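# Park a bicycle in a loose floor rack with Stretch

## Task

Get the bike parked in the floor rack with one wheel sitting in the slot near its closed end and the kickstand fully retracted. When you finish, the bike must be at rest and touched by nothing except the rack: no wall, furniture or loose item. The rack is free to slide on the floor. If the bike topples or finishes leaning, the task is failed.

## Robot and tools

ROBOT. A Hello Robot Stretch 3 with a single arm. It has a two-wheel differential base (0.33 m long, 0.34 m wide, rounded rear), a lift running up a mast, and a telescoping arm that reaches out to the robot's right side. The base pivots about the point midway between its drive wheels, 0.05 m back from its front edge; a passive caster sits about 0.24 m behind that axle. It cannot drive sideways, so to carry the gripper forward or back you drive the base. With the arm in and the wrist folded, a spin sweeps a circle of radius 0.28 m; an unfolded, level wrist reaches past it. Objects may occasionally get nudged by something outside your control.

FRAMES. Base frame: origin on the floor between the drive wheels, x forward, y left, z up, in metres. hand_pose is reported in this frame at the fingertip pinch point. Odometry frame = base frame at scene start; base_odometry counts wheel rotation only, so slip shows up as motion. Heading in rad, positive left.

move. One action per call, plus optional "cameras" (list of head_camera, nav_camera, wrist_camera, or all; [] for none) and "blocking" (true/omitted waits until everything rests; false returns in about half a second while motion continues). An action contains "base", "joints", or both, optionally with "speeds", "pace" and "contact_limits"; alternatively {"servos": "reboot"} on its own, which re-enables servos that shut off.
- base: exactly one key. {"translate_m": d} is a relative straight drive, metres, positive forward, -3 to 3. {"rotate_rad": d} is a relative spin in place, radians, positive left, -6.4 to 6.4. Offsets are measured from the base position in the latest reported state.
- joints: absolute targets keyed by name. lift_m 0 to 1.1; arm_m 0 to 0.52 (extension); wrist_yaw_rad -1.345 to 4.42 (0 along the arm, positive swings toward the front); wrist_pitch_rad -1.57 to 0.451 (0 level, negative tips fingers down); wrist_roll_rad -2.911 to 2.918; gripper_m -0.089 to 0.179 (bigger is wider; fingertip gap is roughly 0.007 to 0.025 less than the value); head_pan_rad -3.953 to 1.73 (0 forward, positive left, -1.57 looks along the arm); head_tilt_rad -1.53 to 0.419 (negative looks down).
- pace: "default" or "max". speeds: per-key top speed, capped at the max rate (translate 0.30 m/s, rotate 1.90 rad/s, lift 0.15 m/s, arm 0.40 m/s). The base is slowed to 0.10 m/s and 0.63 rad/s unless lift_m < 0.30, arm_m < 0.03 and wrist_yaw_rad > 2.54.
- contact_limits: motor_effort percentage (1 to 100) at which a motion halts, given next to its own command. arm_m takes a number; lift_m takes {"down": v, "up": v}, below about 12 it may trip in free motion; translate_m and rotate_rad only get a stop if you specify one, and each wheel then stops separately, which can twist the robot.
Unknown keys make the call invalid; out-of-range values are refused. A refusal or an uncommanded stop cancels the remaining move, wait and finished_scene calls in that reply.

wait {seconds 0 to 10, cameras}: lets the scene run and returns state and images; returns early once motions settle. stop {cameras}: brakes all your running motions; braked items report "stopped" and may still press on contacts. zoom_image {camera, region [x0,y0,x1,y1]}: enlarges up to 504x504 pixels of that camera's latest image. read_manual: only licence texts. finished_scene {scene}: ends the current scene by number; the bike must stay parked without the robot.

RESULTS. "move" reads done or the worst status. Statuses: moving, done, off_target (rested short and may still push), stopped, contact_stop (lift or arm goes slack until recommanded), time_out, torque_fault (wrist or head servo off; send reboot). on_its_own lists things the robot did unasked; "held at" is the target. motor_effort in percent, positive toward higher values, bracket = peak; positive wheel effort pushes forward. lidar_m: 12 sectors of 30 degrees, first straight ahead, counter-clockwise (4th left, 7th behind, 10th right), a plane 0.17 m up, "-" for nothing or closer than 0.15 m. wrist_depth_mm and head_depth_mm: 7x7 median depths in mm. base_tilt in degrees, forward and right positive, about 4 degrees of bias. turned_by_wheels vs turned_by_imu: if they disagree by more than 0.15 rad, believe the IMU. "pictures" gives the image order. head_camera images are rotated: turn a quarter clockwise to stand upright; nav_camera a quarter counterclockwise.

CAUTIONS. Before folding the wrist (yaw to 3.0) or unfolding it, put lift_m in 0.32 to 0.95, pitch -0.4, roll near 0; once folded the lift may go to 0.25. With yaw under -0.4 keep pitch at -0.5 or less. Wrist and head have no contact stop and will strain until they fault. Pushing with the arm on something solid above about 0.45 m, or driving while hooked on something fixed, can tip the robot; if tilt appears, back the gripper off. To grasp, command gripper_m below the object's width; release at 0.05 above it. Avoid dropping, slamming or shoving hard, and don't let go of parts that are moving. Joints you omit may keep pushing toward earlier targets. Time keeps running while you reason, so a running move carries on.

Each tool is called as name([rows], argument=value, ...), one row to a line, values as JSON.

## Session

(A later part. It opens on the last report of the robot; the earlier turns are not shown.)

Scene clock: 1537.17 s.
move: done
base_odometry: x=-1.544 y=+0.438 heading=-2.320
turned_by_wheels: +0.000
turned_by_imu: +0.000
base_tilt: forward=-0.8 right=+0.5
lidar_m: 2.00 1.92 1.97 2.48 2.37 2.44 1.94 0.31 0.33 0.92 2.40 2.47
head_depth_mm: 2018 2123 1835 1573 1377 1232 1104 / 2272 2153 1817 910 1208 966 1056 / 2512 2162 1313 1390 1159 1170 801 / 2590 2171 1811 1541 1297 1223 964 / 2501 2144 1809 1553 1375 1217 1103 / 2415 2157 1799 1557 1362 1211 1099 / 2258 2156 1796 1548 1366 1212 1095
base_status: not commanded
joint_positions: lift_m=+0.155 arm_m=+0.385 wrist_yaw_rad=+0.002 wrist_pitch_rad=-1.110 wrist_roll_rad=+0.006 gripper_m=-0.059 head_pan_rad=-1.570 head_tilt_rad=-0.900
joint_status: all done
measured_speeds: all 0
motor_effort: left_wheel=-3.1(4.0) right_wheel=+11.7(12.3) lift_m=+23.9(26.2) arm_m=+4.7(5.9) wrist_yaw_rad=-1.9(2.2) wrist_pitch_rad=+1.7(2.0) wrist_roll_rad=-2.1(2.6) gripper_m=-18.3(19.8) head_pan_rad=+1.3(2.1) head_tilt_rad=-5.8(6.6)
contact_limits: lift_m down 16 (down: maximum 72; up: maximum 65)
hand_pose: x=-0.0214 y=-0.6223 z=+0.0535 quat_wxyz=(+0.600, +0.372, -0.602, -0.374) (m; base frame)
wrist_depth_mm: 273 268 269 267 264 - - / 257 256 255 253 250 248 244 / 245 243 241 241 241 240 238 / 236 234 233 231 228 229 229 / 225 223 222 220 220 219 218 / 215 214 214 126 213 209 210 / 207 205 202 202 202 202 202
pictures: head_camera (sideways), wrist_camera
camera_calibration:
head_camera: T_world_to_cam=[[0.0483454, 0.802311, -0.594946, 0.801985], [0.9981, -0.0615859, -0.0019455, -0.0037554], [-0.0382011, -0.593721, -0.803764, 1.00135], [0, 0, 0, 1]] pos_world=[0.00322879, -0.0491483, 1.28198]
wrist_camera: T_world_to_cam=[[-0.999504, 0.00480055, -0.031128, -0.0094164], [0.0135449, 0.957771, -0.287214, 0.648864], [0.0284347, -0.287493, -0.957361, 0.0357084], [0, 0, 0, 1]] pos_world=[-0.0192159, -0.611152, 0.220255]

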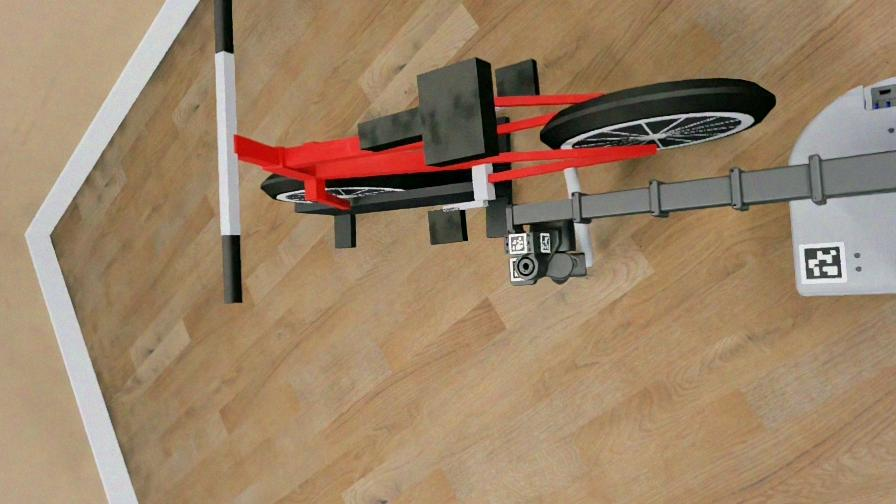

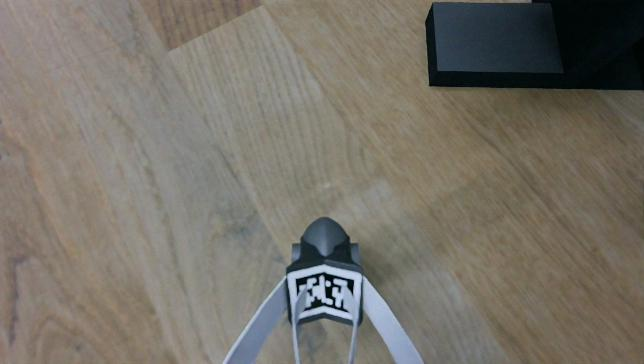

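move(joints={"wrist_yaw_rad": -0.35}, speeds={"wrist_yaw_rad": 0.5}, cameras=["wrist_camera"])

move(joints={"arm_m": 0.34}, speeds={"arm_m": 0.04}, contact_limits={"arm_m": 45}, cameras=["head_camera", "wrist_camera"])

zoom_image(camera="head_camera", region=[440, 60, 780, 330])

Scene clock: 1543.93 s.
move: done
base_odometry: x=-1.544 y=+0.438 heading=-2.320
turned_by_wheels: +0.000
turned_by_imu: -0.001
base_tilt: forward=-0.8 right=+0.6
lidar_m: 2.01 1.91 1.97 2.48 2.38 2.43 1.94 0.31 0.33 0.92 2.40 2.47
head_depth_mm: 2027 2115 1831 1562 1380 1224 1101 / 2283 2168 1815 909 1207 970 1063 / 2485 2164 1318 1373 1166 1165 799 / 2621 2137 1804 1529 1301 1225 965 / 2522 2164 1807 1569 1377 1219 1101 / 2394 2129 1807 1552 1369 1221 1098 / 2243 2139 1811 1552 1364 1215 1097
base_status: not commanded
joint_positions: lift_m=+0.155 arm_m=+0.385 wrist_yaw_rad=-0.348 wrist_pitch_rad=-1.110 wrist_roll_rad=+0.006 gripper_m=-0.059 head_pan_rad=-1.570 head_tilt_rad=-0.900
joint_status: all done
measured_speeds: all 0
motor_effort: left_wheel=-2.8(4.3) right_wheel=+11.2(12.0) lift_m=+24.2(24.8) arm_m=+2.1(3.5) wrist_yaw_rad=-2.0(5.0) wrist_pitch_rad=+1.7(1.9) wrist_roll_rad=-2.1(2.6) gripper_m=-17.2(19.7) head_pan_rad=-0.1(2.0) head_tilt_rad=-5.2(6.7)
contact_limits: lift_m down 16 (down: maximum 72; up: maximum 65)
hand_pose: x=-0.0531 y=-0.6167 z=+0.0535 quat_wxyz=(+0.526, +0.262, -0.658, -0.472) (m; base frame)
wrist_depth_mm: 271 270 268 264 257 262 262 / 257 257 256 255 252 250 250 / 246 242 241 242 240 238 237 / 233 234 231 232 229 228 227 / 224 223 222 221 221 219 218 / 214 214 213 126 211 210 210 / 206 207 203 203 203 202 202
pictures: wrist_camera
camera_calibration:
wrist_camera: T_world_to_cam=[[-0.937364, 0.346958, -0.031127, 0.17327], [0.340871, 0.89515, -0.287251, 0.622668], [-0.0718008, -0.279869, -0.957349, 0.0376035], [0, 0, 0, 1]] pos_world=[-0.0471329, -0.606974, 0.220255]

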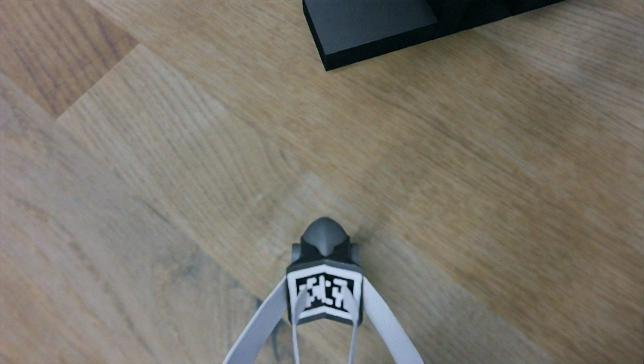

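Scene clock: 1545.63 s.
move: done
base_odometry: x=-1.544 y=+0.438 heading=-2.320
turned_by_wheels: +0.000
turned_by_imu: +0.000
base_tilt: forward=-0.8 right=+0.6
lidar_m: 2.00 1.91 1.97 2.48 2.38 2.44 1.94 0.30 0.33 0.91 2.40 2.47
head_depth_mm: 2034 2118 1819 1573 1383 1218 1101 / 2280 2184 1822 909 1067 952 979 / 2519 2148 1316 1346 1171 1071 800 / 2596 2162 1815 1564 1302 1229 962 / 2508 2162 1822 1556 1364 1219 1099 / 2394 2148 1802 1557 1370 1216 1098 / 2246 2147 1821 1556 1363 1217 1099
base_status: not commanded
joint_positions: lift_m=+0.155 arm_m=+0.340 wrist_yaw_rad=-0.345 wrist_pitch_rad=-1.073 wrist_roll_rad=+0.004 gripper_m=-0.059 head_pan_rad=-1.570 head_tilt_rad=-0.900
joint_status: all done
measured_speeds: all 0
motor_effort: left_wheel=-3.1(4.3) right_wheel=+8.5(12.2) lift_m=+24.9(25.4) arm_m=-14.0(17.6) wrist_yaw_rad=-4.7(4.9) wrist_pitch_rad=-4.9(6.4) wrist_roll_rad=-1.6(2.7) gripper_m=-18.6(20.0) head_pan_rad=+1.5(1.9) head_tilt_rad=-5.8(6.3)
contact_limits: arm_m 45 (drawing in: default 31, maximum 56; extending or still: default 39, maximum 69); lift_m down 16 (down: maximum 72; up: maximum 65)
hand_pose: x=-0.0557 y=-0.5800 z=+0.0570 quat_wxyz=(+0.535, +0.251, -0.661, -0.461) (m; base frame)
wrist_depth_mm: 286 284 282 275 277 278 277 / 271 269 267 264 262 259 260 / 254 253 251 250 248 247 246 / 241 241 241 238 235 236 234 / 230 229 227 226 226 223 223 / 219 218 216 127 215 216 216 / 209 208 206 130 - 97 -
pictures: head_camera (sideways), wrist_camera
camera_calibration:
head_camera: T_world_to_cam=[[0.0483454, 0.802311, -0.594946, 0.801985], [0.9981, -0.0615859, -0.0019455, -0.0037554], [-0.0382011, -0.593721, -0.803764, 1.00135], [0, 0, 0, 1]] pos_world=[0.00322879, -0.0491483, 1.28198]
wrist_camera: T_world_to_cam=[[-0.939364, 0.341555, -0.0305846, 0.154791], [0.332735, 0.88625, -0.322254, 0.588181], [-0.0829619, -0.312891, -0.946159, 0.030654], [0, 0, 0, 1]] pos_world=[-0.0477599, -0.564554, 0.223282]

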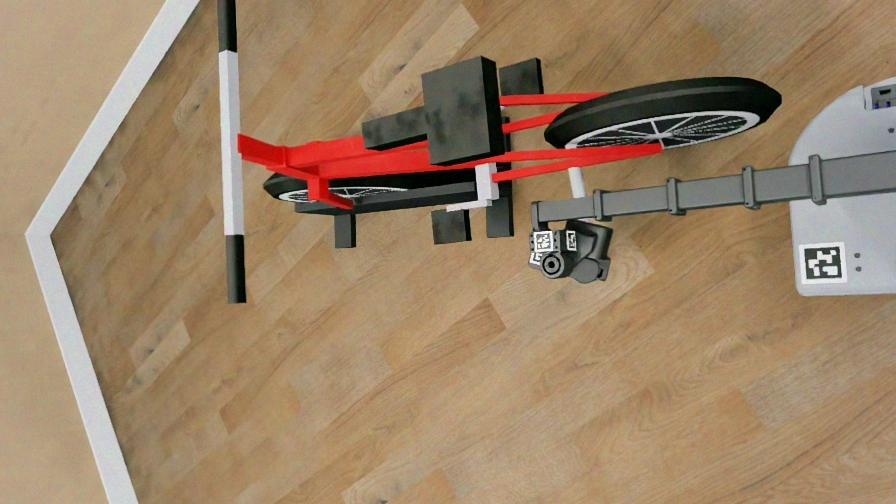

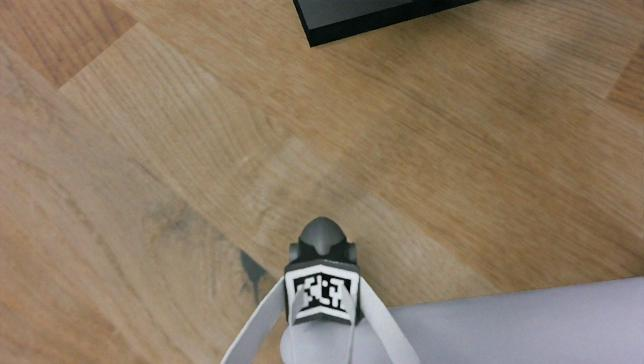

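Scaled by 1.482 from the camera's 896x504 image, which has a finer 1280x720 frame.

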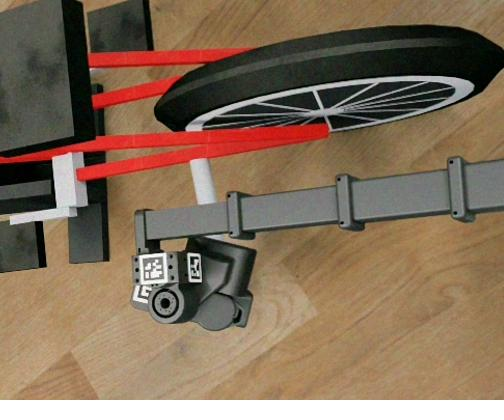

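move(joints={"arm_m": 0.31, "wrist_yaw_rad": -0.45}, speeds={"arm_m": 0.04}, contact_limits={"arm_m": 45}, cameras=["head_camera", "wrist_camera"])

zoom_image(camera="head_camera", region=[500, 60, 840, 330])

Scene clock: 1557.67 s.
move: done
base_odometry: x=-1.544 y=+0.438 heading=-2.320
turned_by_wheels: +0.000
turned_by_imu: +0.000
base_tilt: forward=-0.8 right=+0.5
lidar_m: 2.00 1.91 1.97 2.48 2.38 2.44 1.94 0.28 0.33 0.88 2.40 2.47
head_depth_mm: 2019 2124 1830 1574 1361 1232 1107 / 2264 2173 1824 895 1041 926 980 / 2521 2152 1302 1312 1176 905 799 / 2606 2156 1804 1557 1032 1217 961 / 2493 2152 1797 1563 1369 1223 1102 / 2385 2148 1824 1570 1371 1219 1099 / 2233 2138 1793 1570 1367 1214 1103
base_status: not commanded
joint_positions: lift_m=+0.155 arm_m=+0.310 wrist_yaw_rad=-0.444 wrist_pitch_rad=-1.072 wrist_roll_rad=+0.004 gripper_m=-0.059 head_pan_rad=-1.570 head_tilt_rad=-0.900
joint_status: all done
measured_speeds: all 0
motor_effort: left_wheel=-0.8(3.2) right_wheel=+1.8(9.1) lift_m=+28.0(29.5) arm_m=-14.9(17.3) wrist_yaw_rad=-5.3(14.0) wrist_pitch_rad=-5.2(7.4) wrist_roll_rad=-1.3(1.9) gripper_m=-19.3(19.9) head_pan_rad=+0.5(1.9) head_tilt_rad=-4.5(7.6)
contact_limits: arm_m 45 (drawing in: default 31, maximum 56; extending or still: default 39, maximum 69); lift_m down 16 (down: maximum 72; up: maximum 65)
hand_pose: x=-0.0651 y=-0.5465 z=+0.0572 quat_wxyz=(+0.512, +0.218, -0.673, -0.487) (m; base frame)
wrist_depth_mm: 284 285 283 279 280 279 278 / 268 268 265 265 263 262 260 / 254 252 251 251 249 250 247 / 241 241 238 237 236 236 235 / 229 230 226 226 224 225 223 / 217 217 216 127 215 215 - / 209 206 208 139 - 95 -
pictures: head_camera (sideways), wrist_camera
camera_calibration:
head_camera: T_world_to_cam=[[0.0483454, 0.802311, -0.594946, 0.801985], [0.9981, -0.0615859, -0.0019455, -0.0037554], [-0.0382011, -0.593721, -0.803764, 1.00135], [0, 0, 0, 1]] pos_world=[0.00322879, -0.0491483, 1.28198]
wrist_camera: T_world_to_cam=[[-0.901146, 0.43245, -0.0303646, 0.186664], [0.418221, 0.848779, -0.323519, 0.546704], [-0.114133, -0.304237, -0.945734, 0.0431885], [0, 0, 0, 1]] pos_world=[-0.0555025, -0.531615, 0.223382]

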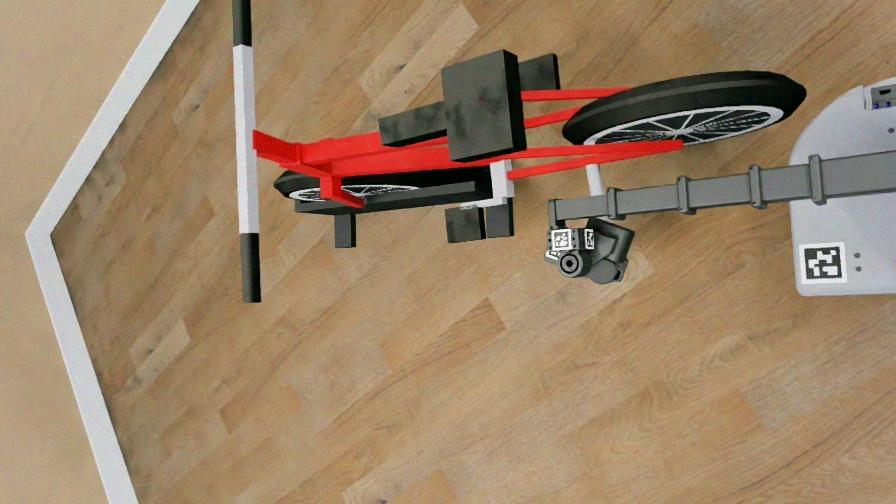

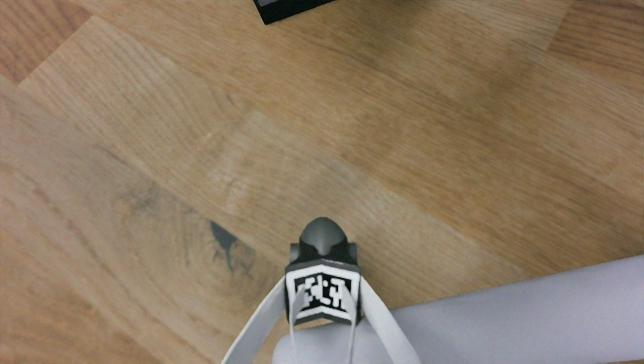

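Scaled by 1.482 from the camera's 896x504 image, which has a finer 1280x720 frame.

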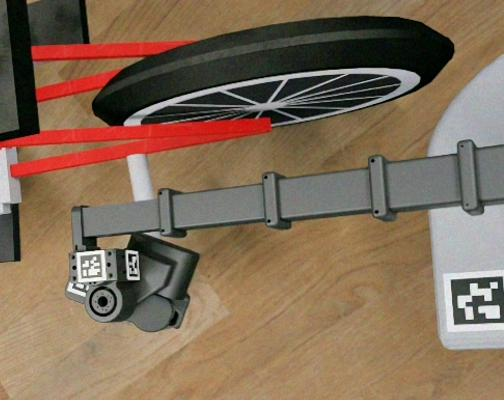

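move(joints={"arm_m": 0.27}, speeds={"arm_m": 0.04}, contact_limits={"arm_m": 45}, cameras=["head_camera", "wrist_camera"])

zoom_image(camera="head_camera", region=[500, 60, 840, 330])

Scene clock: 1564.77 s.
move: done
base_odometry: x=-1.544 y=+0.438 heading=-2.320
turned_by_wheels: +0.000
turned_by_imu: -0.001
base_tilt: forward=-0.8 right=+0.5
lidar_m: 2.00 1.92 1.97 2.49 2.38 2.43 1.94 0.26 0.33 0.85 2.40 2.47
head_depth_mm: 2042 2129 1778 1572 1350 1226 1106 / 2242 2184 1778 931 1010 918 960 / 2534 2149 1211 1385 1211 1085 801 / 2580 2175 1778 1577 1349 1209 966 / 2523 2166 1829 1553 1370 1216 1098 / 2391 2163 1822 1553 1367 1217 1102 / 2235 2150 1808 1559 1364 1216 1092
base_status: not commanded
joint_positions: lift_m=+0.155 arm_m=+0.270 wrist_yaw_rad=-0.445 wrist_pitch_rad=-1.073 wrist_roll_rad=+0.004 gripper_m=-0.059 head_pan_rad=-1.570 head_tilt_rad=-0.900
joint_status: all done
measured_speeds: all 0
motor_effort: left_wheel=-1.1(2.1) right_wheel=+2.2(2.6) lift_m=+31.7(32.6) arm_m=-14.4(16.5) wrist_yaw_rad=-4.4(5.9) wrist_pitch_rad=-5.2(6.4) wrist_roll_rad=-1.3(1.8) gripper_m=-18.5(19.9) head_pan_rad=+0.1(1.6) head_tilt_rad=-4.1(6.5)
contact_limits: arm_m 45 (drawing in: default 31, maximum 56; extending or still: default 39, maximum 69); lift_m down 16 (down: maximum 72; up: maximum 65)
hand_pose: x=-0.0652 y=-0.5063 z=+0.0571 quat_wxyz=(+0.512, +0.218, -0.673, -0.487) (m; base frame)
wrist_depth_mm: 286 284 282 280 281 277 278 / 269 267 265 266 263 261 260 / 255 253 250 250 249 248 245 / 242 240 239 238 236 235 234 / 229 227 227 226 225 224 224 / 219 217 218 127 217 215 - / 207 207 207 139 - 94 -
pictures: head_camera (sideways), wrist_camera
camera_calibration:
head_camera: T_world_to_cam=[[0.0483454, 0.802311, -0.594946, 0.801985], [0.9981, -0.0615859, -0.0019455, -0.0037554], [-0.0382011, -0.593721, -0.803764, 1.00135], [0, 0, 0, 1]] pos_world=[0.00322879, -0.0491483, 1.28198]
wrist_camera: T_world_to_cam=[[-0.900717, 0.43335, -0.0302815, 0.169813], [0.419117, 0.848567, -0.322916, 0.512566], [-0.11424, -0.303548, -0.945943, 0.0557358], [0, 0, 0, 1]] pos_world=[-0.0555045, -0.491617, 0.223381]

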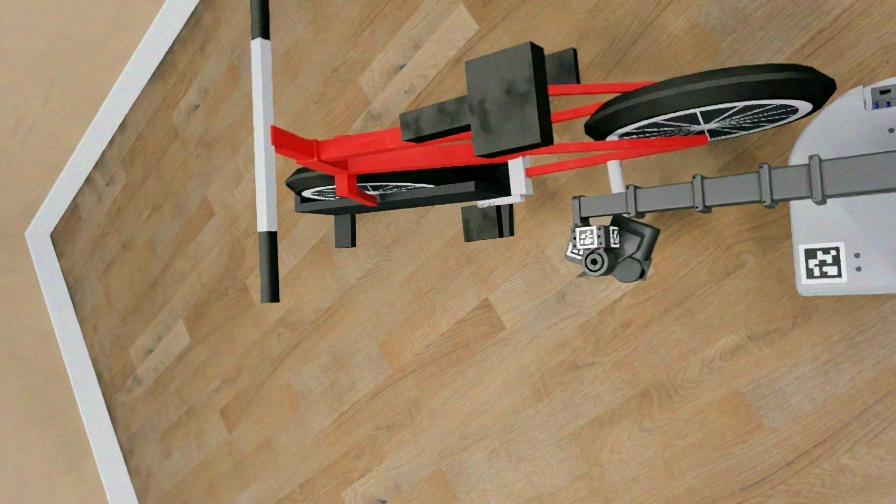

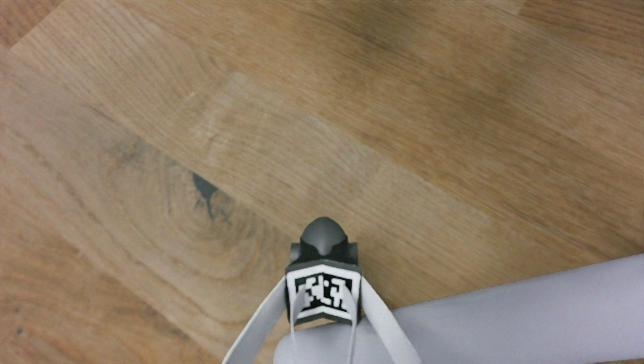

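Scaled by 1.482 from the camera's 896x504 image, which has a finer 1280x720 frame.

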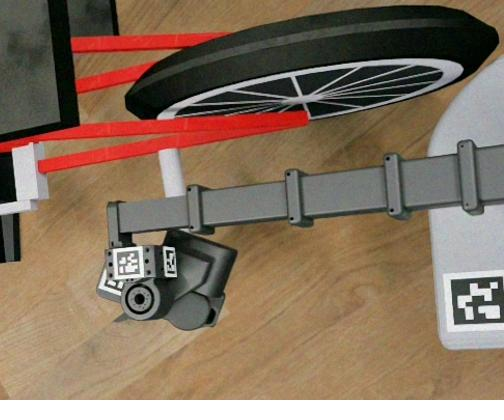

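move(joints={"arm_m": 0.34}, speeds={"arm_m": 0.06}, cameras=["head_camera"])

move(joints={"wrist_yaw_rad": 0.2}, cameras=[])

move(joints={"lift_m": 0.95}, contact_limits={"lift_m": {"up": 20}}, cameras=["head_camera", "wrist_camera"])

Scene clock: 1623.77 s.
move: done
base_odometry: x=-1.544 y=+0.438 heading=-2.320
turned_by_wheels: +0.000
turned_by_imu: -0.001
base_tilt: forward=-0.8 right=+0.4
lidar_m: 2.00 1.92 1.97 2.48 2.38 2.44 1.94 0.27 0.33 0.85 2.40 2.48
head_depth_mm: 2024 2115 1780 1571 1348 1224 1110 / 2256 2128 1771 933 1009 919 959 / 2521 2181 1208 1383 1156 906 800 / 2608 2171 1772 1558 1216 1227 963 / 2482 2163 1804 1559 1365 1220 1096 / 2397 2137 1804 1556 1359 1220 1093 / 2240 2150 1812 1553 1356 1211 1095
base_status: not commanded
joint_positions: lift_m=+0.155 arm_m=+0.340 wrist_yaw_rad=-0.448 wrist_pitch_rad=-1.102 wrist_roll_rad=+0.004 gripper_m=-0.059 head_pan_rad=-1.570 head_tilt_rad=-0.900
joint_status: all done
measured_speeds: all 0
motor_effort: left_wheel=-0.7(1.9) right_wheel=+2.4(2.8) lift_m=+25.6(32.2) arm_m=+12.0(13.7) wrist_yaw_rad=-2.1(4.8) wrist_pitch_rad=+0.2(5.3) wrist_roll_rad=-1.1(1.9) gripper_m=-17.9(20.3) head_pan_rad=-1.0(1.5) head_tilt_rad=-4.0(6.5)
contact_limits: lift_m down 16 (down: maximum 72; up: maximum 65)
hand_pose: x=-0.0624 y=-0.5699 z=+0.0542 quat_wxyz=(+0.504, +0.226, -0.670, -0.495) (m; base frame)
wrist_depth_mm: 275 274 271 267 269 267 264 / 258 258 257 255 256 253 252 / 248 246 245 245 242 240 241 / 235 236 233 232 231 228 230 / 225 224 223 222 222 220 220 / 215 215 214 126 212 211 211 / 206 205 204 202 203 202 202
pictures: head_camera (sideways)
camera_calibration:
head_camera: T_world_to_cam=[[0.0483454, 0.802311, -0.594946, 0.801985], [0.9981, -0.0615859, -0.0019455, -0.0037554], [-0.0382011, -0.593721, -0.803764, 1.00135], [0, 0, 0, 1]] pos_world=[0.00322879, -0.0491483, 1.28198]

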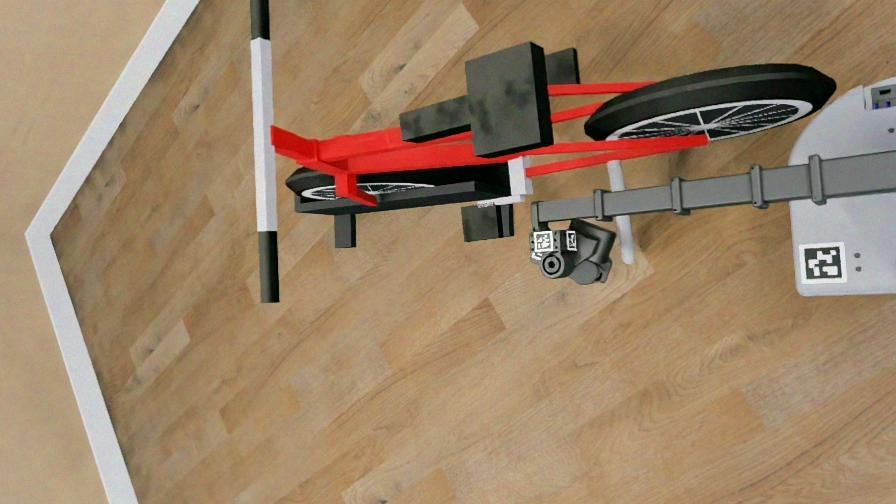

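Scene clock: 1625.03 s.
move: done
base_odometry: x=-1.544 y=+0.438 heading=-2.320
turned_by_wheels: +0.000
turned_by_imu: +0.000
base_tilt: forward=-0.8 right=+0.5
lidar_m: 2.01 1.91 1.97 2.48 2.38 2.44 1.94 0.26 0.33 0.85 2.40 2.47
head_depth_mm: 2027 2114 1784 1580 1357 1227 1105 / 2271 2168 1770 925 1008 915 965 / 2509 2176 1207 1381 1155 906 800 / 2610 2141 1762 1566 1211 1217 965 / 2483 2139 1807 1559 1376 1220 1102 / 2391 2152 1807 1559 1363 1223 1101 / 2254 2165 1818 1563 1358 1223 1095
base_status: not commanded
joint_positions: lift_m=+0.155 arm_m=+0.340 wrist_yaw_rad=+0.198 wrist_pitch_rad=-1.102 wrist_roll_rad=+0.004 gripper_m=-0.059 head_pan_rad=-1.570 head_tilt_rad=-0.900
joint_status: all done
measured_speeds: all 0
motor_effort: left_wheel=-1.0(2.0) right_wheel=+1.7(2.6) lift_m=+23.4(25.7) arm_m=+11.1(12.6) wrist_yaw_rad=+2.1(5.5) wrist_pitch_rad=+0.2(0.4) wrist_roll_rad=-1.7(1.7) gripper_m=-18.3(20.2) head_pan_rad=+0.3(0.9) head_tilt_rad=-5.0(6.5)
contact_limits: lift_m down 16 (down: maximum 72; up: maximum 65)
hand_pose: x=-0.0031 y=-0.5775 z=+0.0542 quat_wxyz=(+0.635, +0.427, -0.564, -0.310) (m; base frame)
wrist_depth_mm: 271 271 270 270 267 264 237 / 259 257 257 255 254 251 248 / 247 245 246 243 242 240 239 / 234 235 233 232 231 229 229 / 225 224 224 221 221 221 220 / 215 217 214 126 212 210 210 / 206 205 203 202 204 202 203
pictures: none
No camera images: "cameras" was empty.

Scene clock: 1633.10 s.
move: done
base_odometry: x=-1.544 y=+0.438 heading=-2.320
turned_by_wheels: +0.000
turned_by_imu: -0.001
base_tilt: forward=-0.8 right=+0.5
lidar_m: 2.00 1.92 1.96 2.49 2.38 2.43 1.95 0.26 0.33 0.85 2.40 2.47
head_depth_mm: - - 1771 1580 1360 1228 1109 / 383 2106 1774 928 1010 919 961 / 380 2171 1210 1389 1303 1222 964 / 381 467 1761 1554 1368 1230 959 / 2433 2044 1811 1558 1372 1222 1102 / 2419 2144 1806 1541 1361 1222 1098 / 2240 2149 1803 1557 1367 1215 1093
base_status: not commanded
joint_positions: lift_m=+0.950 arm_m=+0.340 wrist_yaw_rad=+0.198 wrist_pitch_rad=-1.103 wrist_roll_rad=+0.004 gripper_m=-0.059 head_pan_rad=-1.570 head_tilt_rad=-0.900
joint_status: all done
measured_speeds: all 0
motor_effort: left_wheel=-1.1(1.9) right_wheel=+2.5(2.9) lift_m=+32.3(37.9) arm_m=+6.9(12.2) wrist_yaw_rad=+2.0(2.8) wrist_pitch_rad=+0.3(0.6) wrist_roll_rad=-1.4(1.9) gripper_m=-17.0(20.1) head_pan_rad=-0.1(1.2) head_tilt_rad=-4.3(6.9)
contact_limits: lift_m up 20 (down: maximum 72; up: maximum 65)
hand_pose: x=-0.0031 y=-0.5773 z=+0.8492 quat_wxyz=(+0.635, +0.428, -0.564, -0.310) (m; base frame)
wrist_depth_mm: - - - - - - - / - - - - - - - / - - - - - 367 - / - - - - 968 - - / - - - - 952 979 - / 968 982 962 126 942 943 949 / 952 908 878 900 538 888 907
pictures: head_camera (sideways), wrist_camera
camera_calibration:
head_camera: T_world_to_cam=[[0.0483454, 0.802311, -0.594946, 0.801985], [0.9981, -0.0615859, -0.0019455, -0.0037554], [-0.0382011, -0.593721, -0.803764, 1.00135], [0, 0, 0, 1]] pos_world=[0.00322879, -0.0491483, 1.28198]
wrist_camera: T_world_to_cam=[[-0.98096, -0.191848, -0.030186, -0.0808444], [-0.174696, 0.93958, -0.294399, 0.829003], [0.0848421, -0.283521, -0.955206, 0.810547], [0, 0, 0, 1]] pos_world=[-0.00325021, -0.564617, 1.01586]

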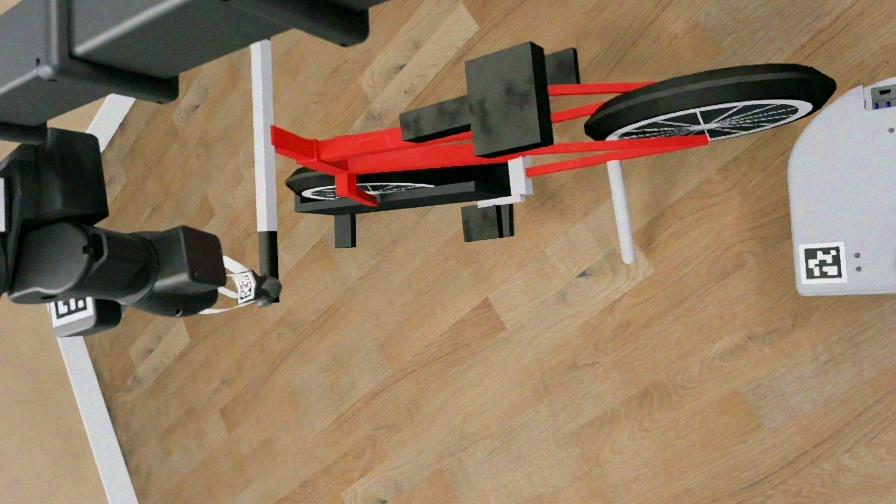

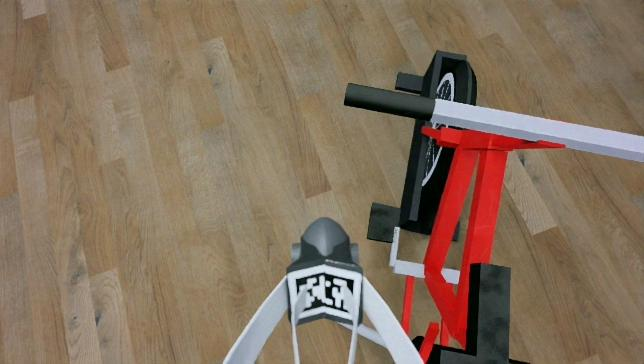

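move(base={"translate_m": 0.26}, joints={"arm_m": 0.02, "wrist_yaw_rad": 0.0}, cameras=[])

move(base={"rotate_rad": 1.44}, cameras=[])

move(base={"translate_m": 0.213}, cameras=[])

move(base={"rotate_rad": -1.185}, joints={"head_tilt_rad": -1.0, "head_pan_rad": -1.9}, cameras=["head_camera"])

Scene clock: 1647.60 s.
move: done
base_odometry: x=-1.721 y=+0.247 heading=-2.320
turned_by_wheels: +0.000
turned_by_imu: -0.001
base_tilt: forward=-0.8 right=+0.6
lidar_m: 1.77 1.69 1.74 2.33 2.51 2.57 0.51 0.52 0.60 2.37 2.26 2.32
head_depth_mm: 2257 2241 - - - 1216 1106 / 2500 2247 - - - 1226 1057 / 2580 2160 - - - 1221 966 / 2475 2157 1950 - - 1214 963 / 2409 2161 1801 1534 1370 1224 1100 / 2239 2143 1815 1564 1375 1219 1099 / 2142 2153 1799 1556 1366 1218 1097
base_status: done
joint_positions: lift_m=+0.950 arm_m=+0.020 wrist_yaw_rad=+0.002 wrist_pitch_rad=-1.103 wrist_roll_rad=+0.004 gripper_m=-0.059 head_pan_rad=-1.570 head_tilt_rad=-0.900
joint_status: all done
measured_speeds: all 0
motor_effort: left_wheel=+1.8(6.9) right_wheel=+6.3(15.2) lift_m=+27.8(33.5) arm_m=-12.0(14.4) wrist_yaw_rad=-1.4(4.7) wrist_pitch_rad=+0.4(0.6) wrist_roll_rad=-1.3(1.9) gripper_m=-18.2(20.5) head_pan_rad=-0.3(1.5) head_tilt_rad=-6.0(6.4)
contact_limits: lift_m up 20 (down: maximum 72; up: maximum 65)
hand_pose: x=-0.0214 y=-0.2590 z=+0.8491 quat_wxyz=(+0.602, +0.371, -0.603, -0.371) (m; base frame)
wrist_depth_mm: - - - - - 861 - / - - - - - - - / - - - - - 863 613 / - - - - - - - / - - - - - 911 956 / 968 936 955 126 963 939 927 / 923 915 906 761 876 887 887
pictures: none
No camera images: "cameras" was empty.

Scene clock: 1651.00 s.
move: done
base_odometry: x=-1.721 y=+0.247 heading=-0.880
turned_by_wheels: +1.440
turned_by_imu: +1.457
base_tilt: forward=-0.8 right=+0.5
lidar_m: 2.09 2.51 2.52 2.28 0.52 0.60 2.50 2.26 2.27 1.86 1.69 1.71
head_depth_mm: 2302 2232 - - - 1227 1107 / 2456 2234 - - - 1229 1059 / 2399 2173 - - - 1220 966 / 2175 2164 1935 - - 1219 966 / 1979 2110 1806 1541 1369 1226 1103 / 1791 2042 1797 1561 1370 1217 1099 / 1664 1895 1804 1568 1360 1218 1098
base_status: done
joint_positions: lift_m=+0.950 arm_m=+0.020 wrist_yaw_rad=+0.002 wrist_pitch_rad=-1.103 wrist_roll_rad=+0.004 gripper_m=-0.059 head_pan_rad=-1.570 head_tilt_rad=-0.900
joint_status: not commanded
measured_speeds: all 0
motor_effort: left_wheel=-9.1(13.2) right_wheel=+10.8(15.0) lift_m=+24.3(29.1) arm_m=-11.5(12.8) wrist_yaw_rad=-2.0(2.2) wrist_pitch_rad=+0.4(0.6) wrist_roll_rad=-1.7(1.9) gripper_m=-18.7(20.2) head_pan_rad=+0.4(1.9) head_tilt_rad=-4.7(6.9)
contact_limits: lift_m up 20 (down: maximum 72; up: maximum 65)
hand_pose: x=-0.0214 y=-0.2590 z=+0.8491 quat_wxyz=(+0.602, +0.371, -0.603, -0.371) (m; base frame)
wrist_depth_mm: - - - - - - - / - - - - - - - / - - - - - - - / - - - - - - - / - - - - - - - / 969 955 939 126 936 919 923 / 933 945 911 767 881 902 896
pictures: none
No camera images: "cameras" was empty.

Scene clock: 1654.23 s.
move: done
base_odometry: x=-1.585 y=+0.083 heading=-0.881
turned_by_wheels: +0.000
turned_by_imu: -0.002
base_tilt: forward=-0.8 right=+0.4
lidar_m: 1.92 2.34 2.35 2.40 0.62 0.66 1.33 2.43 2.44 1.72 1.56 1.57
head_depth_mm: 2438 2238 - - - 1223 1104 / 2445 2269 - - - 1226 1065 / 2216 2175 - - - 1215 965 / 1976 2152 1936 - - 1215 962 / 1811 2047 1802 1531 1376 1224 1100 / 1647 1916 1802 1561 1378 1218 1098 / 1528 1750 1806 1557 1371 1219 1096
base_status: done
joint_positions: lift_m=+0.950 arm_m=+0.020 wrist_yaw_rad=+0.002 wrist_pitch_rad=-1.103 wrist_roll_rad=+0.004 gripper_m=-0.059 head_pan_rad=-1.570 head_tilt_rad=-0.900
joint_status: not commanded
measured_speeds: all 0
motor_effort: left_wheel=-4.6(6.5) right_wheel=+12.9(14.3) lift_m=+25.1(25.2) arm_m=-11.4(12.8) wrist_yaw_rad=-1.8(2.4) wrist_pitch_rad=+0.6(0.6) wrist_roll_rad=-1.6(1.8) gripper_m=-18.0(19.8) head_pan_rad=-0.4(2.1) head_tilt_rad=-4.6(6.5)
contact_limits: lift_m up 20 (down: maximum 72; up: maximum 65)
hand_pose: x=-0.0214 y=-0.2590 z=+0.8491 quat_wxyz=(+0.602, +0.371, -0.603, -0.371) (m; base frame)
wrist_depth_mm: - - - - - - - / - - - - - - - / - - - - - - - / - - - - - - - / - - - - - - - / 947 960 941 126 935 942 927 / 935 918 893 760 884 895 895
pictures: none
No camera images: "cameras" was empty.

Scene clock: 1657.23 s.
move: done
base_odometry: x=-1.585 y=+0.083 heading=-2.065
turned_by_wheels: -1.185
turned_by_imu: -1.198
base_tilt: forward=-0.9 right=+0.5
lidar_m: 1.56 1.56 1.77 2.35 2.34 2.60 0.62 0.62 1.14 2.43 2.43 1.85
head_depth_mm: 2230 - - - 1303 1206 1103 / 2270 - - 1419 1322 1203 979 / 2285 - - - 1323 1046 958 / 2220 - - - 1319 1048 956 / 2283 - - - 1286 1191 1074 / 2148 1937 - - 1291 1195 1093 / 2183 1892 - 1422 1305 1194 1088
base_status: done
joint_positions: lift_m=+0.950 arm_m=+0.020 wrist_yaw_rad=+0.002 wrist_pitch_rad=-1.103 wrist_roll_rad=+0.004 gripper_m=-0.059 head_pan_rad=-1.901 head_tilt_rad=-1.002
joint_status: all done
measured_speeds: all 0
motor_effort: left_wheel=+11.8(14.3) right_wheel=-6.7(14.5) lift_m=+25.5(26.4) arm_m=-11.9(13.1) wrist_yaw_rad=-1.8(2.2) wrist_pitch_rad=+0.4(0.6) wrist_roll_rad=-1.4(1.8) gripper_m=-18.2(19.8) head_pan_rad=+2.4(4.8) head_tilt_rad=-3.6(7.0)
contact_limits: lift_m up 20 (down: maximum 72; up: maximum 65)
hand_pose: x=-0.0214 y=-0.2590 z=+0.8491 quat_wxyz=(+0.602, +0.371, -0.603, -0.371) (m; base frame)
wrist_depth_mm: - - - - - - 884 / - - - - - - - / - - - - - - 850 / - - - - - - 822 / - - - - - - 689 / 967 967 957 126 927 956 680 / 919 908 894 756 906 917 899
pictures: head_camera (sideways)
camera_calibration:
head_camera: T_world_to_cam=[[0.324998, 0.796142, -0.510426, 0.690176], [0.923932, -0.382466, -0.00826947, 0.00492398], [-0.201804, -0.468911, -0.859882, 1.0753], [0, 0, 0, 1]] pos_world=[-0.0118546, -0.0433727, 1.27696]

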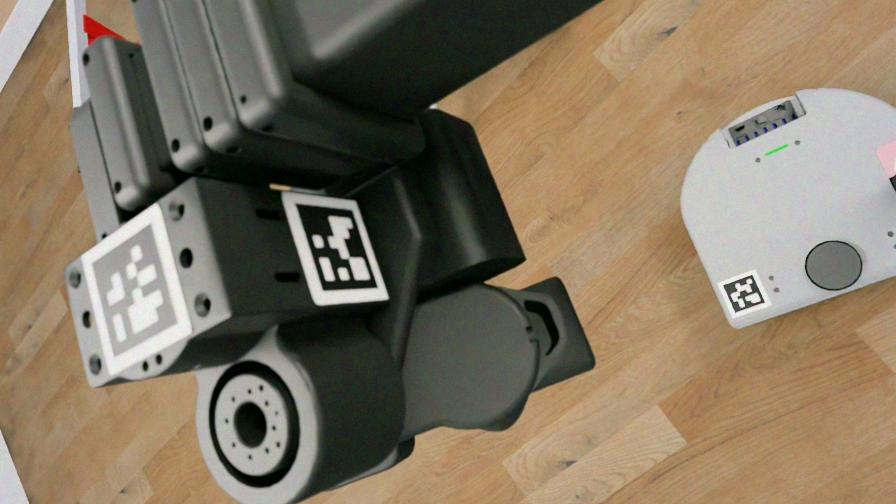

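move(base={"translate_m": -0.22}, joints={"head_pan_rad": -1.9, "head_tilt_rad": -0.9}, cameras=["head_camera", "nav_camera"])

Scene clock: 1663.93 s.
move: done
base_odometry: x=-1.481 y=+0.277 heading=-2.065
turned_by_wheels: +0.000
turned_by_imu: -0.004
base_tilt: forward=-0.9 right=+0.5
lidar_m: 1.77 1.77 2.00 2.28 2.27 2.36 2.01 0.41 0.60 2.50 2.49 2.11
head_depth_mm: 2067 2190 - - - 1209 1104 / 2292 2327 - - 1028 1190 1009 / 2506 2291 - - 1330 1222 964 / 2621 2278 - - 1325 1233 963 / 2627 2307 - - - 1204 1088 / 2531 2143 1936 - 1311 1218 1099 / 2398 2151 1901 1490 1356 1217 1093
base_status: done
joint_positions: lift_m=+0.950 arm_m=+0.020 wrist_yaw_rad=+0.002 wrist_pitch_rad=-1.103 wrist_roll_rad=+0.004 gripper_m=-0.059 head_pan_rad=-1.900 head_tilt_rad=-0.900
joint_status: all done
measured_speeds: all 0
motor_effort: left_wheel=+4.8(9.1) right_wheel=-10.9(14.2) lift_m=+27.2(28.5) arm_m=-12.6(13.1) wrist_yaw_rad=-1.6(2.4) wrist_pitch_rad=+0.5(0.6) wrist_roll_rad=-1.6(2.0) gripper_m=-19.0(19.9) head_pan_rad=+3.8(5.4) head_tilt_rad=+0.4(2.9)
contact_limits: lift_m up 20 (down: maximum 72; up: maximum 65)
hand_pose: x=-0.0214 y=-0.2590 z=+0.8491 quat_wxyz=(+0.602, +0.371, -0.603, -0.371) (m; base frame)
wrist_depth_mm: - - - - - - - / - - - - - - - / - - - - - 902 - / - - - - - 836 - / - - - - - 663 - / 957 939 962 126 935 930 923 / 912 928 877 786 881 905 872
pictures: head_camera (sideways), nav_camera (sideways)
camera_calibration:
head_camera: T_world_to_cam=[[0.305713, 0.743347, -0.594958, 0.800396], [0.924278, -0.381715, -0.00198849, -0.00327874], [-0.228583, -0.549299, -0.803754, 1.00253], [0, 0, 0, 1]] pos_world=[-0.0125004, -0.0455361, 1.28198]
nav_camera: T_world_to_cam=[[-0.251014, -0.725816, 0.640456, -0.787298], [-0.946988, 0.321189, -0.00715598, 0.065357], [-0.200513, -0.6083, -0.767962, 0.962853], [0, 0, 0, 1]] pos_world=[0.0573347, -0.00672116, 1.24413]

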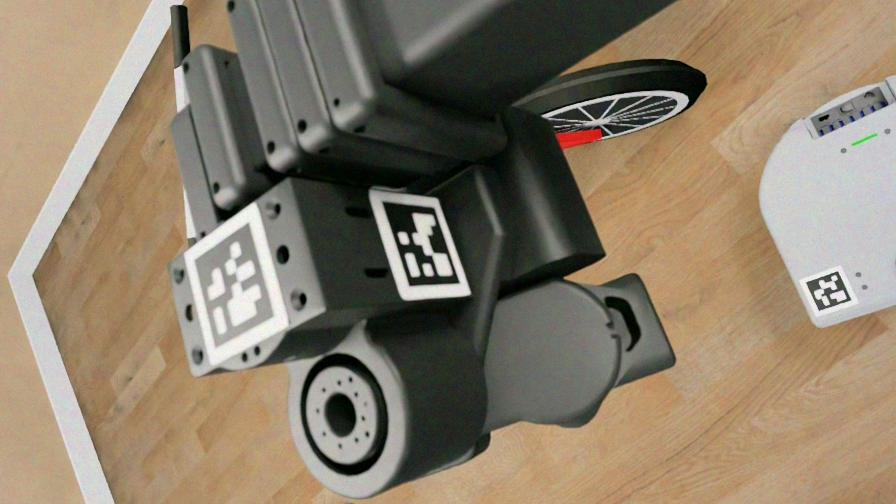

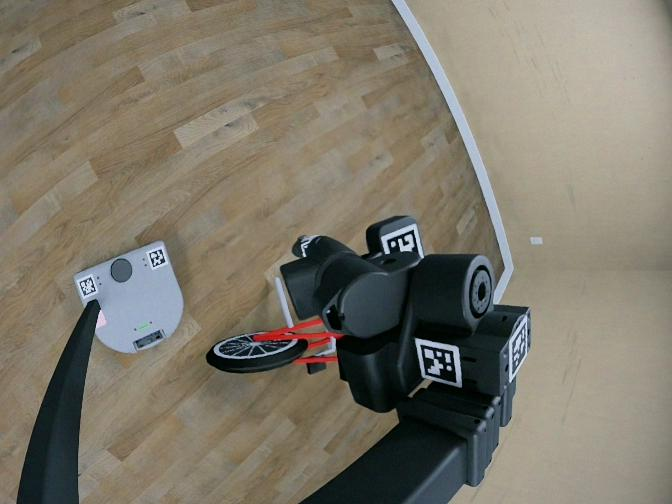

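move(base={"translate_m": -0.205}, speeds={"translate_m": 0.06}, contact_limits={"translate_m": 28}, cameras=[])

move(joints={"arm_m": 0.3, "head_pan_rad": -1.65}, cameras=["head_camera", "wrist_camera"])

Scene clock: 1683.07 s.
move: done
base_odometry: x=-1.384 y=+0.457 heading=-2.065
turned_by_wheels: +0.000
turned_by_imu: +0.000
base_tilt: forward=-0.8 right=+0.4
lidar_m: 1.97 1.96 2.23 2.22 2.21 2.11 1.81 0.24 0.24 2.56 2.56 2.34
head_depth_mm: 1866 2077 - - - 1225 1102 / 2079 2234 - - 1348 1221 1007 / 2307 2294 - - 1322 1168 966 / 2510 2286 - - 1327 1203 964 / 2660 2283 - - - 1204 1085 / 2543 2153 1931 - 1318 1222 1101 / 2436 2148 1886 1501 1375 1218 1097
base_status: done
joint_positions: lift_m=+0.950 arm_m=+0.020 wrist_yaw_rad=+0.002 wrist_pitch_rad=-1.103 wrist_roll_rad=+0.004 gripper_m=-0.059 head_pan_rad=-1.900 head_tilt_rad=-0.900
joint_status: not commanded
measured_speeds: all 0
motor_effort: left_wheel=+3.2(5.5) right_wheel=-11.4(13.5) lift_m=+29.0(30.9) arm_m=-12.0(12.9) wrist_yaw_rad=-1.8(2.2) wrist_pitch_rad=+0.5(0.6) wrist_roll_rad=-1.3(1.9) gripper_m=-18.5(20.4) head_pan_rad=+2.1(3.7) head_tilt_rad=+0.4(2.3)
contact_limits: lift_m up 20 (down: maximum 72; up: maximum 65); translate_m 28 (maximum 100)
hand_pose: x=-0.0214 y=-0.2590 z=+0.8491 quat_wxyz=(+0.602, +0.371, -0.603, -0.371) (m; base frame)
wrist_depth_mm: - - - - - - - / - - - - - - - / - - - - - - - / - - - - 865 - - / - - - - - - - / 926 955 960 126 952 947 926 / 929 935 904 764 876 902 899
pictures: none
No camera images: "cameras" was empty.

Scene clock: 1686.33 s.
move: done
base_odometry: x=-1.384 y=+0.457 heading=-2.065
turned_by_wheels: +0.000
turned_by_imu: -0.001
base_tilt: forward=-0.9 right=+0.5
lidar_m: 1.97 1.96 2.23 2.22 2.22 2.12 1.81 0.24 0.24 2.56 2.55 2.33
head_depth_mm: 2233 - - 1562 1374 1224 1103 / - 2000 1741 929 1308 1202 992 / 351 2120 1729 1353 1202 1168 965 / 343 2097 1802 1558 1341 1224 965 / 353 417 1775 1560 1361 1223 1098 / 2365 2146 1801 1563 1366 1220 1104 / 2323 2138 1793 1551 1363 1219 1099
base_status: not commanded
joint_positions: lift_m=+0.950 arm_m=+0.300 wrist_yaw_rad=+0.002 wrist_pitch_rad=-1.103 wrist_roll_rad=+0.004 gripper_m=-0.059 head_pan_rad=-1.649 head_tilt_rad=-0.900
joint_status: all done
measured_speeds: all 0
motor_effort: left_wheel=+3.8(4.2) right_wheel=-11.3(11.9) lift_m=+31.6(31.8) arm_m=+12.1(15.5) wrist_yaw_rad=-1.6(2.2) wrist_pitch_rad=+0.6(0.6) wrist_roll_rad=-1.4(1.9) gripper_m=-18.5(19.8) head_pan_rad=-2.9(5.0) head_tilt_rad=-0.1(2.3)
contact_limits: lift_m up 20 (down: maximum 72; up: maximum 65); translate_m 28 (maximum 100)
hand_pose: x=-0.0214 y=-0.5389 z=+0.8491 quat_wxyz=(+0.602, +0.371, -0.603, -0.371) (m; base frame)
wrist_depth_mm: - - - - - 423 - / - - - - - 661 - / - - - - - 719 - / - - - - - - - / - - - - - 980 - / 976 955 969 126 641 440 923 / 910 929 916 874 904 889 897
pictures: head_camera (sideways), wrist_camera
camera_calibration:
head_camera: T_world_to_cam=[[0.111667, 0.795833, -0.595131, 0.801834], [0.990092, -0.140408, -0.00198364, -0.00363508], [-0.0851396, -0.589013, -0.803626, 1.00145], [0, 0, 0, 1]] pos_world=[-0.000676165, -0.0487689, 1.28198]
wrist_camera: T_world_to_cam=[[-0.999542, 0.00259729, -0.0301359, 0.0128731], [0.0113435, 0.95578, -0.293864, 0.802114], [0.02804, -0.294071, -0.955372, 0.81618], [0, 0, 0, 1]] pos_world=[-0.0191173, -0.526663, 1.01586]

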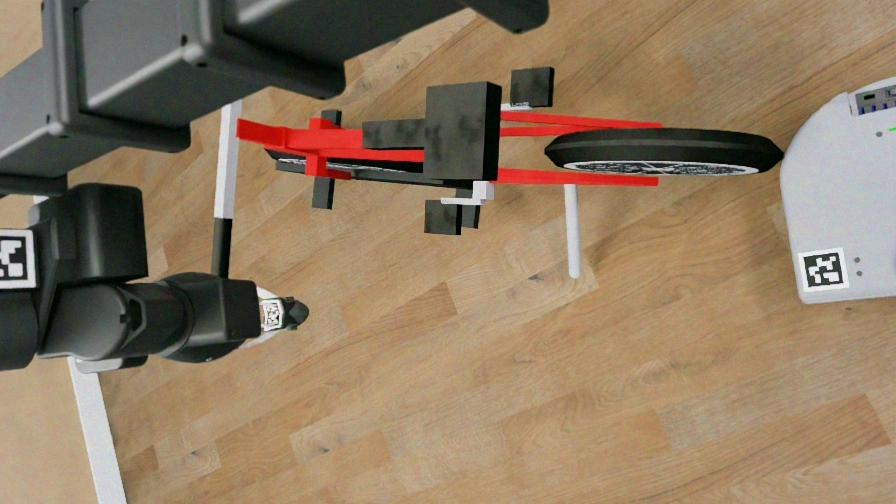

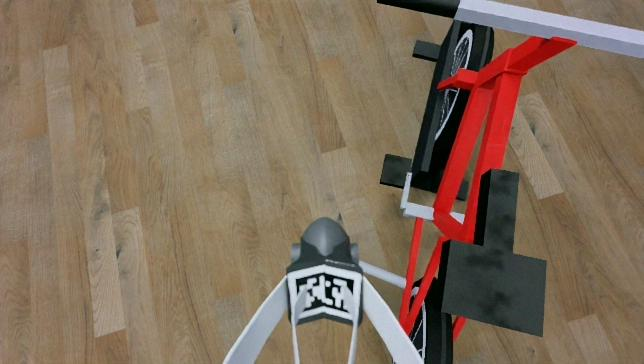

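move(joints={"arm_m": 0.436, "wrist_yaw_rad": -0.4}, cameras=[])

move(joints={"lift_m": 0.42}, contact_limits={"lift_m": {"down": 16}}, cameras=["head_camera", "wrist_camera"])

zoom_image(camera="head_camera", region=[340, 60, 680, 330])

Scene clock: 1702.60 s.
move: done
base_odometry: x=-1.384 y=+0.457 heading=-2.065
turned_by_wheels: +0.000
turned_by_imu: -0.001
base_tilt: forward=-0.8 right=+0.5
lidar_m: 1.97 1.97 2.22 2.22 2.22 2.12 1.81 0.24 0.24 2.56 2.55 2.33
head_depth_mm: 2214 - - 1576 1375 1226 1104 / - - 1740 929 1307 1202 992 / 2527 2165 1734 1360 1195 1168 962 / 2491 2155 1809 1562 1351 1220 966 / 476 2031 1808 1562 1373 1217 1103 / 2360 2177 1807 1558 1356 1219 1092 / 2264 2152 1798 1556 1366 1220 1094
base_status: not commanded
joint_positions: lift_m=+0.950 arm_m=+0.436 wrist_yaw_rad=-0.398 wrist_pitch_rad=-1.103 wrist_roll_rad=+0.004 gripper_m=-0.059 head_pan_rad=-1.650 head_tilt_rad=-0.900
joint_status: all done
measured_speeds: all 0
motor_effort: left_wheel=+3.7(4.0) right_wheel=-11.0(12.0) lift_m=+31.9(33.2) arm_m=+12.5(14.6) wrist_yaw_rad=-2.1(4.7) wrist_pitch_rad=+0.6(0.6) wrist_roll_rad=-1.4(1.8) gripper_m=-19.4(19.8) head_pan_rad=-2.6(3.6) head_tilt_rad=+1.9(2.1)
contact_limits: lift_m up 20 (down: maximum 72; up: maximum 65); translate_m 28 (maximum 100)
hand_pose: x=-0.0580 y=-0.6675 z=+0.8491 quat_wxyz=(+0.516, +0.244, -0.664, -0.483) (m; base frame)
wrist_depth_mm: - - - - - - - / - - - - 473 - - / - - - - 684 - - / - - - - 870 - - / - - - 975 810 - - / 970 952 972 126 929 438 926 / 929 905 909 890 656 424 900
pictures: none
No camera images: "cameras" was empty.

Scene clock: 1708.27 s.
move: done
base_odometry: x=-1.384 y=+0.457 heading=-2.065
turned_by_wheels: +0.000
turned_by_imu: -0.001
base_tilt: forward=-0.8 right=+0.4
lidar_m: 1.97 1.96 2.23 2.22 2.21 2.12 1.81 0.24 0.24 2.56 2.56 2.33
head_depth_mm: 2320 2154 1824 1568 1376 1223 1107 / 2565 2175 1763 931 1311 1205 984 / 2613 2167 1737 1318 989 622 579 / 2530 2150 1817 852 1351 1221 960 / 2456 2159 1808 1492 1365 1226 1099 / 2404 2140 1800 1567 1367 1218 1105 / 2289 2148 1809 1543 1372 1215 1093
base_status: not commanded
joint_positions: lift_m=+0.420 arm_m=+0.436 wrist_yaw_rad=-0.398 wrist_pitch_rad=-1.103 wrist_roll_rad=+0.004 gripper_m=-0.059 head_pan_rad=-1.650 head_tilt_rad=-0.900
joint_status: all done
measured_speeds: all 0
motor_effort: left_wheel=+2.7(4.1) right_wheel=-11.1(12.0) lift_m=+23.3(30.7) arm_m=+9.6(13.2) wrist_yaw_rad=-1.7(2.5) wrist_pitch_rad=+0.3(0.6) wrist_roll_rad=-1.8(1.8) gripper_m=-17.8(20.1) head_pan_rad=-2.1(3.2) head_tilt_rad=-0.3(2.0)
contact_limits: lift_m down 16 (down: maximum 72; up: maximum 65); translate_m 28 (maximum 100)
hand_pose: x=-0.0580 y=-0.6675 z=+0.3191 quat_wxyz=(+0.516, +0.244, -0.664, -0.483) (m; base frame)
wrist_depth_mm: 584 585 582 575 570 404 247 / 558 558 560 555 326 527 269 / 528 534 535 521 327 301 276 / 517 505 508 502 501 300 296 / 486 482 481 482 478 478 471 / 468 467 463 126 456 456 453 / 445 450 440 433 442 440 265
pictures: head_camera (sideways), wrist_camera
camera_calibration:
head_camera: T_world_to_cam=[[0.112467, 0.795723, -0.595127, 0.801826], [0.989949, -0.141414, -0.00200012, -0.00365813], [-0.0857508, -0.58892, -0.803629, 1.00146], [0, 0, 0, 1]] pos_world=[-0.000681394, -0.0487703, 1.28198]
wrist_camera: T_world_to_cam=[[-0.919714, 0.391423, -0.0302263, 0.224925], [0.382467, 0.875972, -0.293925, 0.737906], [-0.0885715, -0.281887, -0.95535, 0.274422], [0, 0, 0, 1]] pos_world=[-0.0510518, -0.65707, 0.485857]

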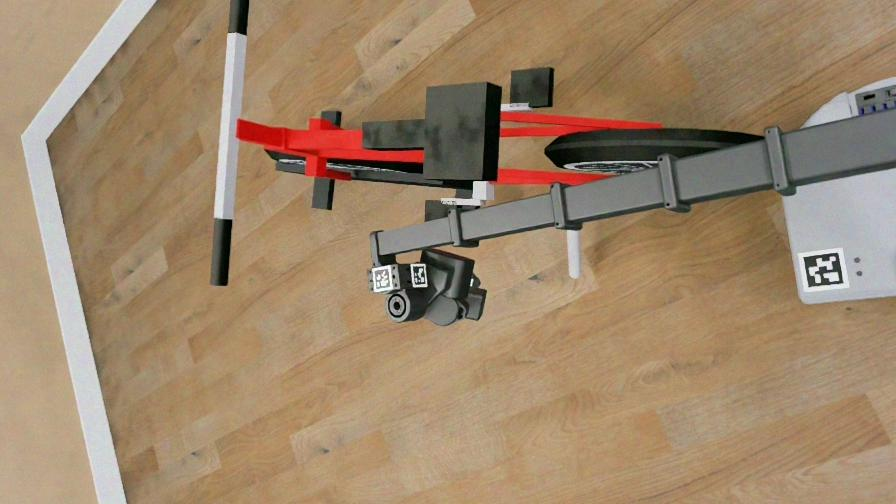

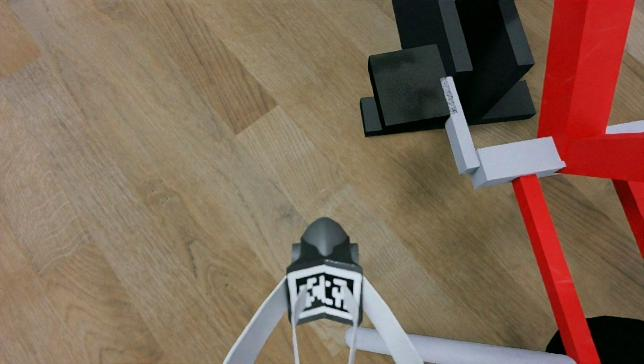

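Scaled by 1.482 from the camera's 896x504 image, which has a finer 1280x720 frame.

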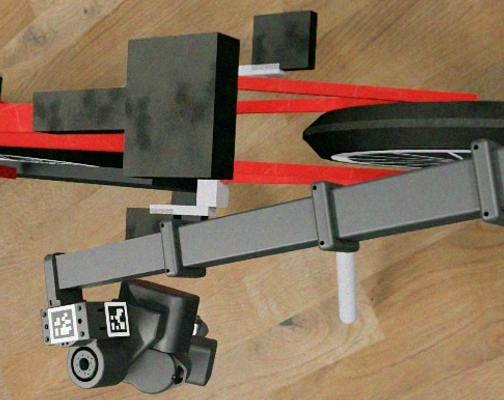

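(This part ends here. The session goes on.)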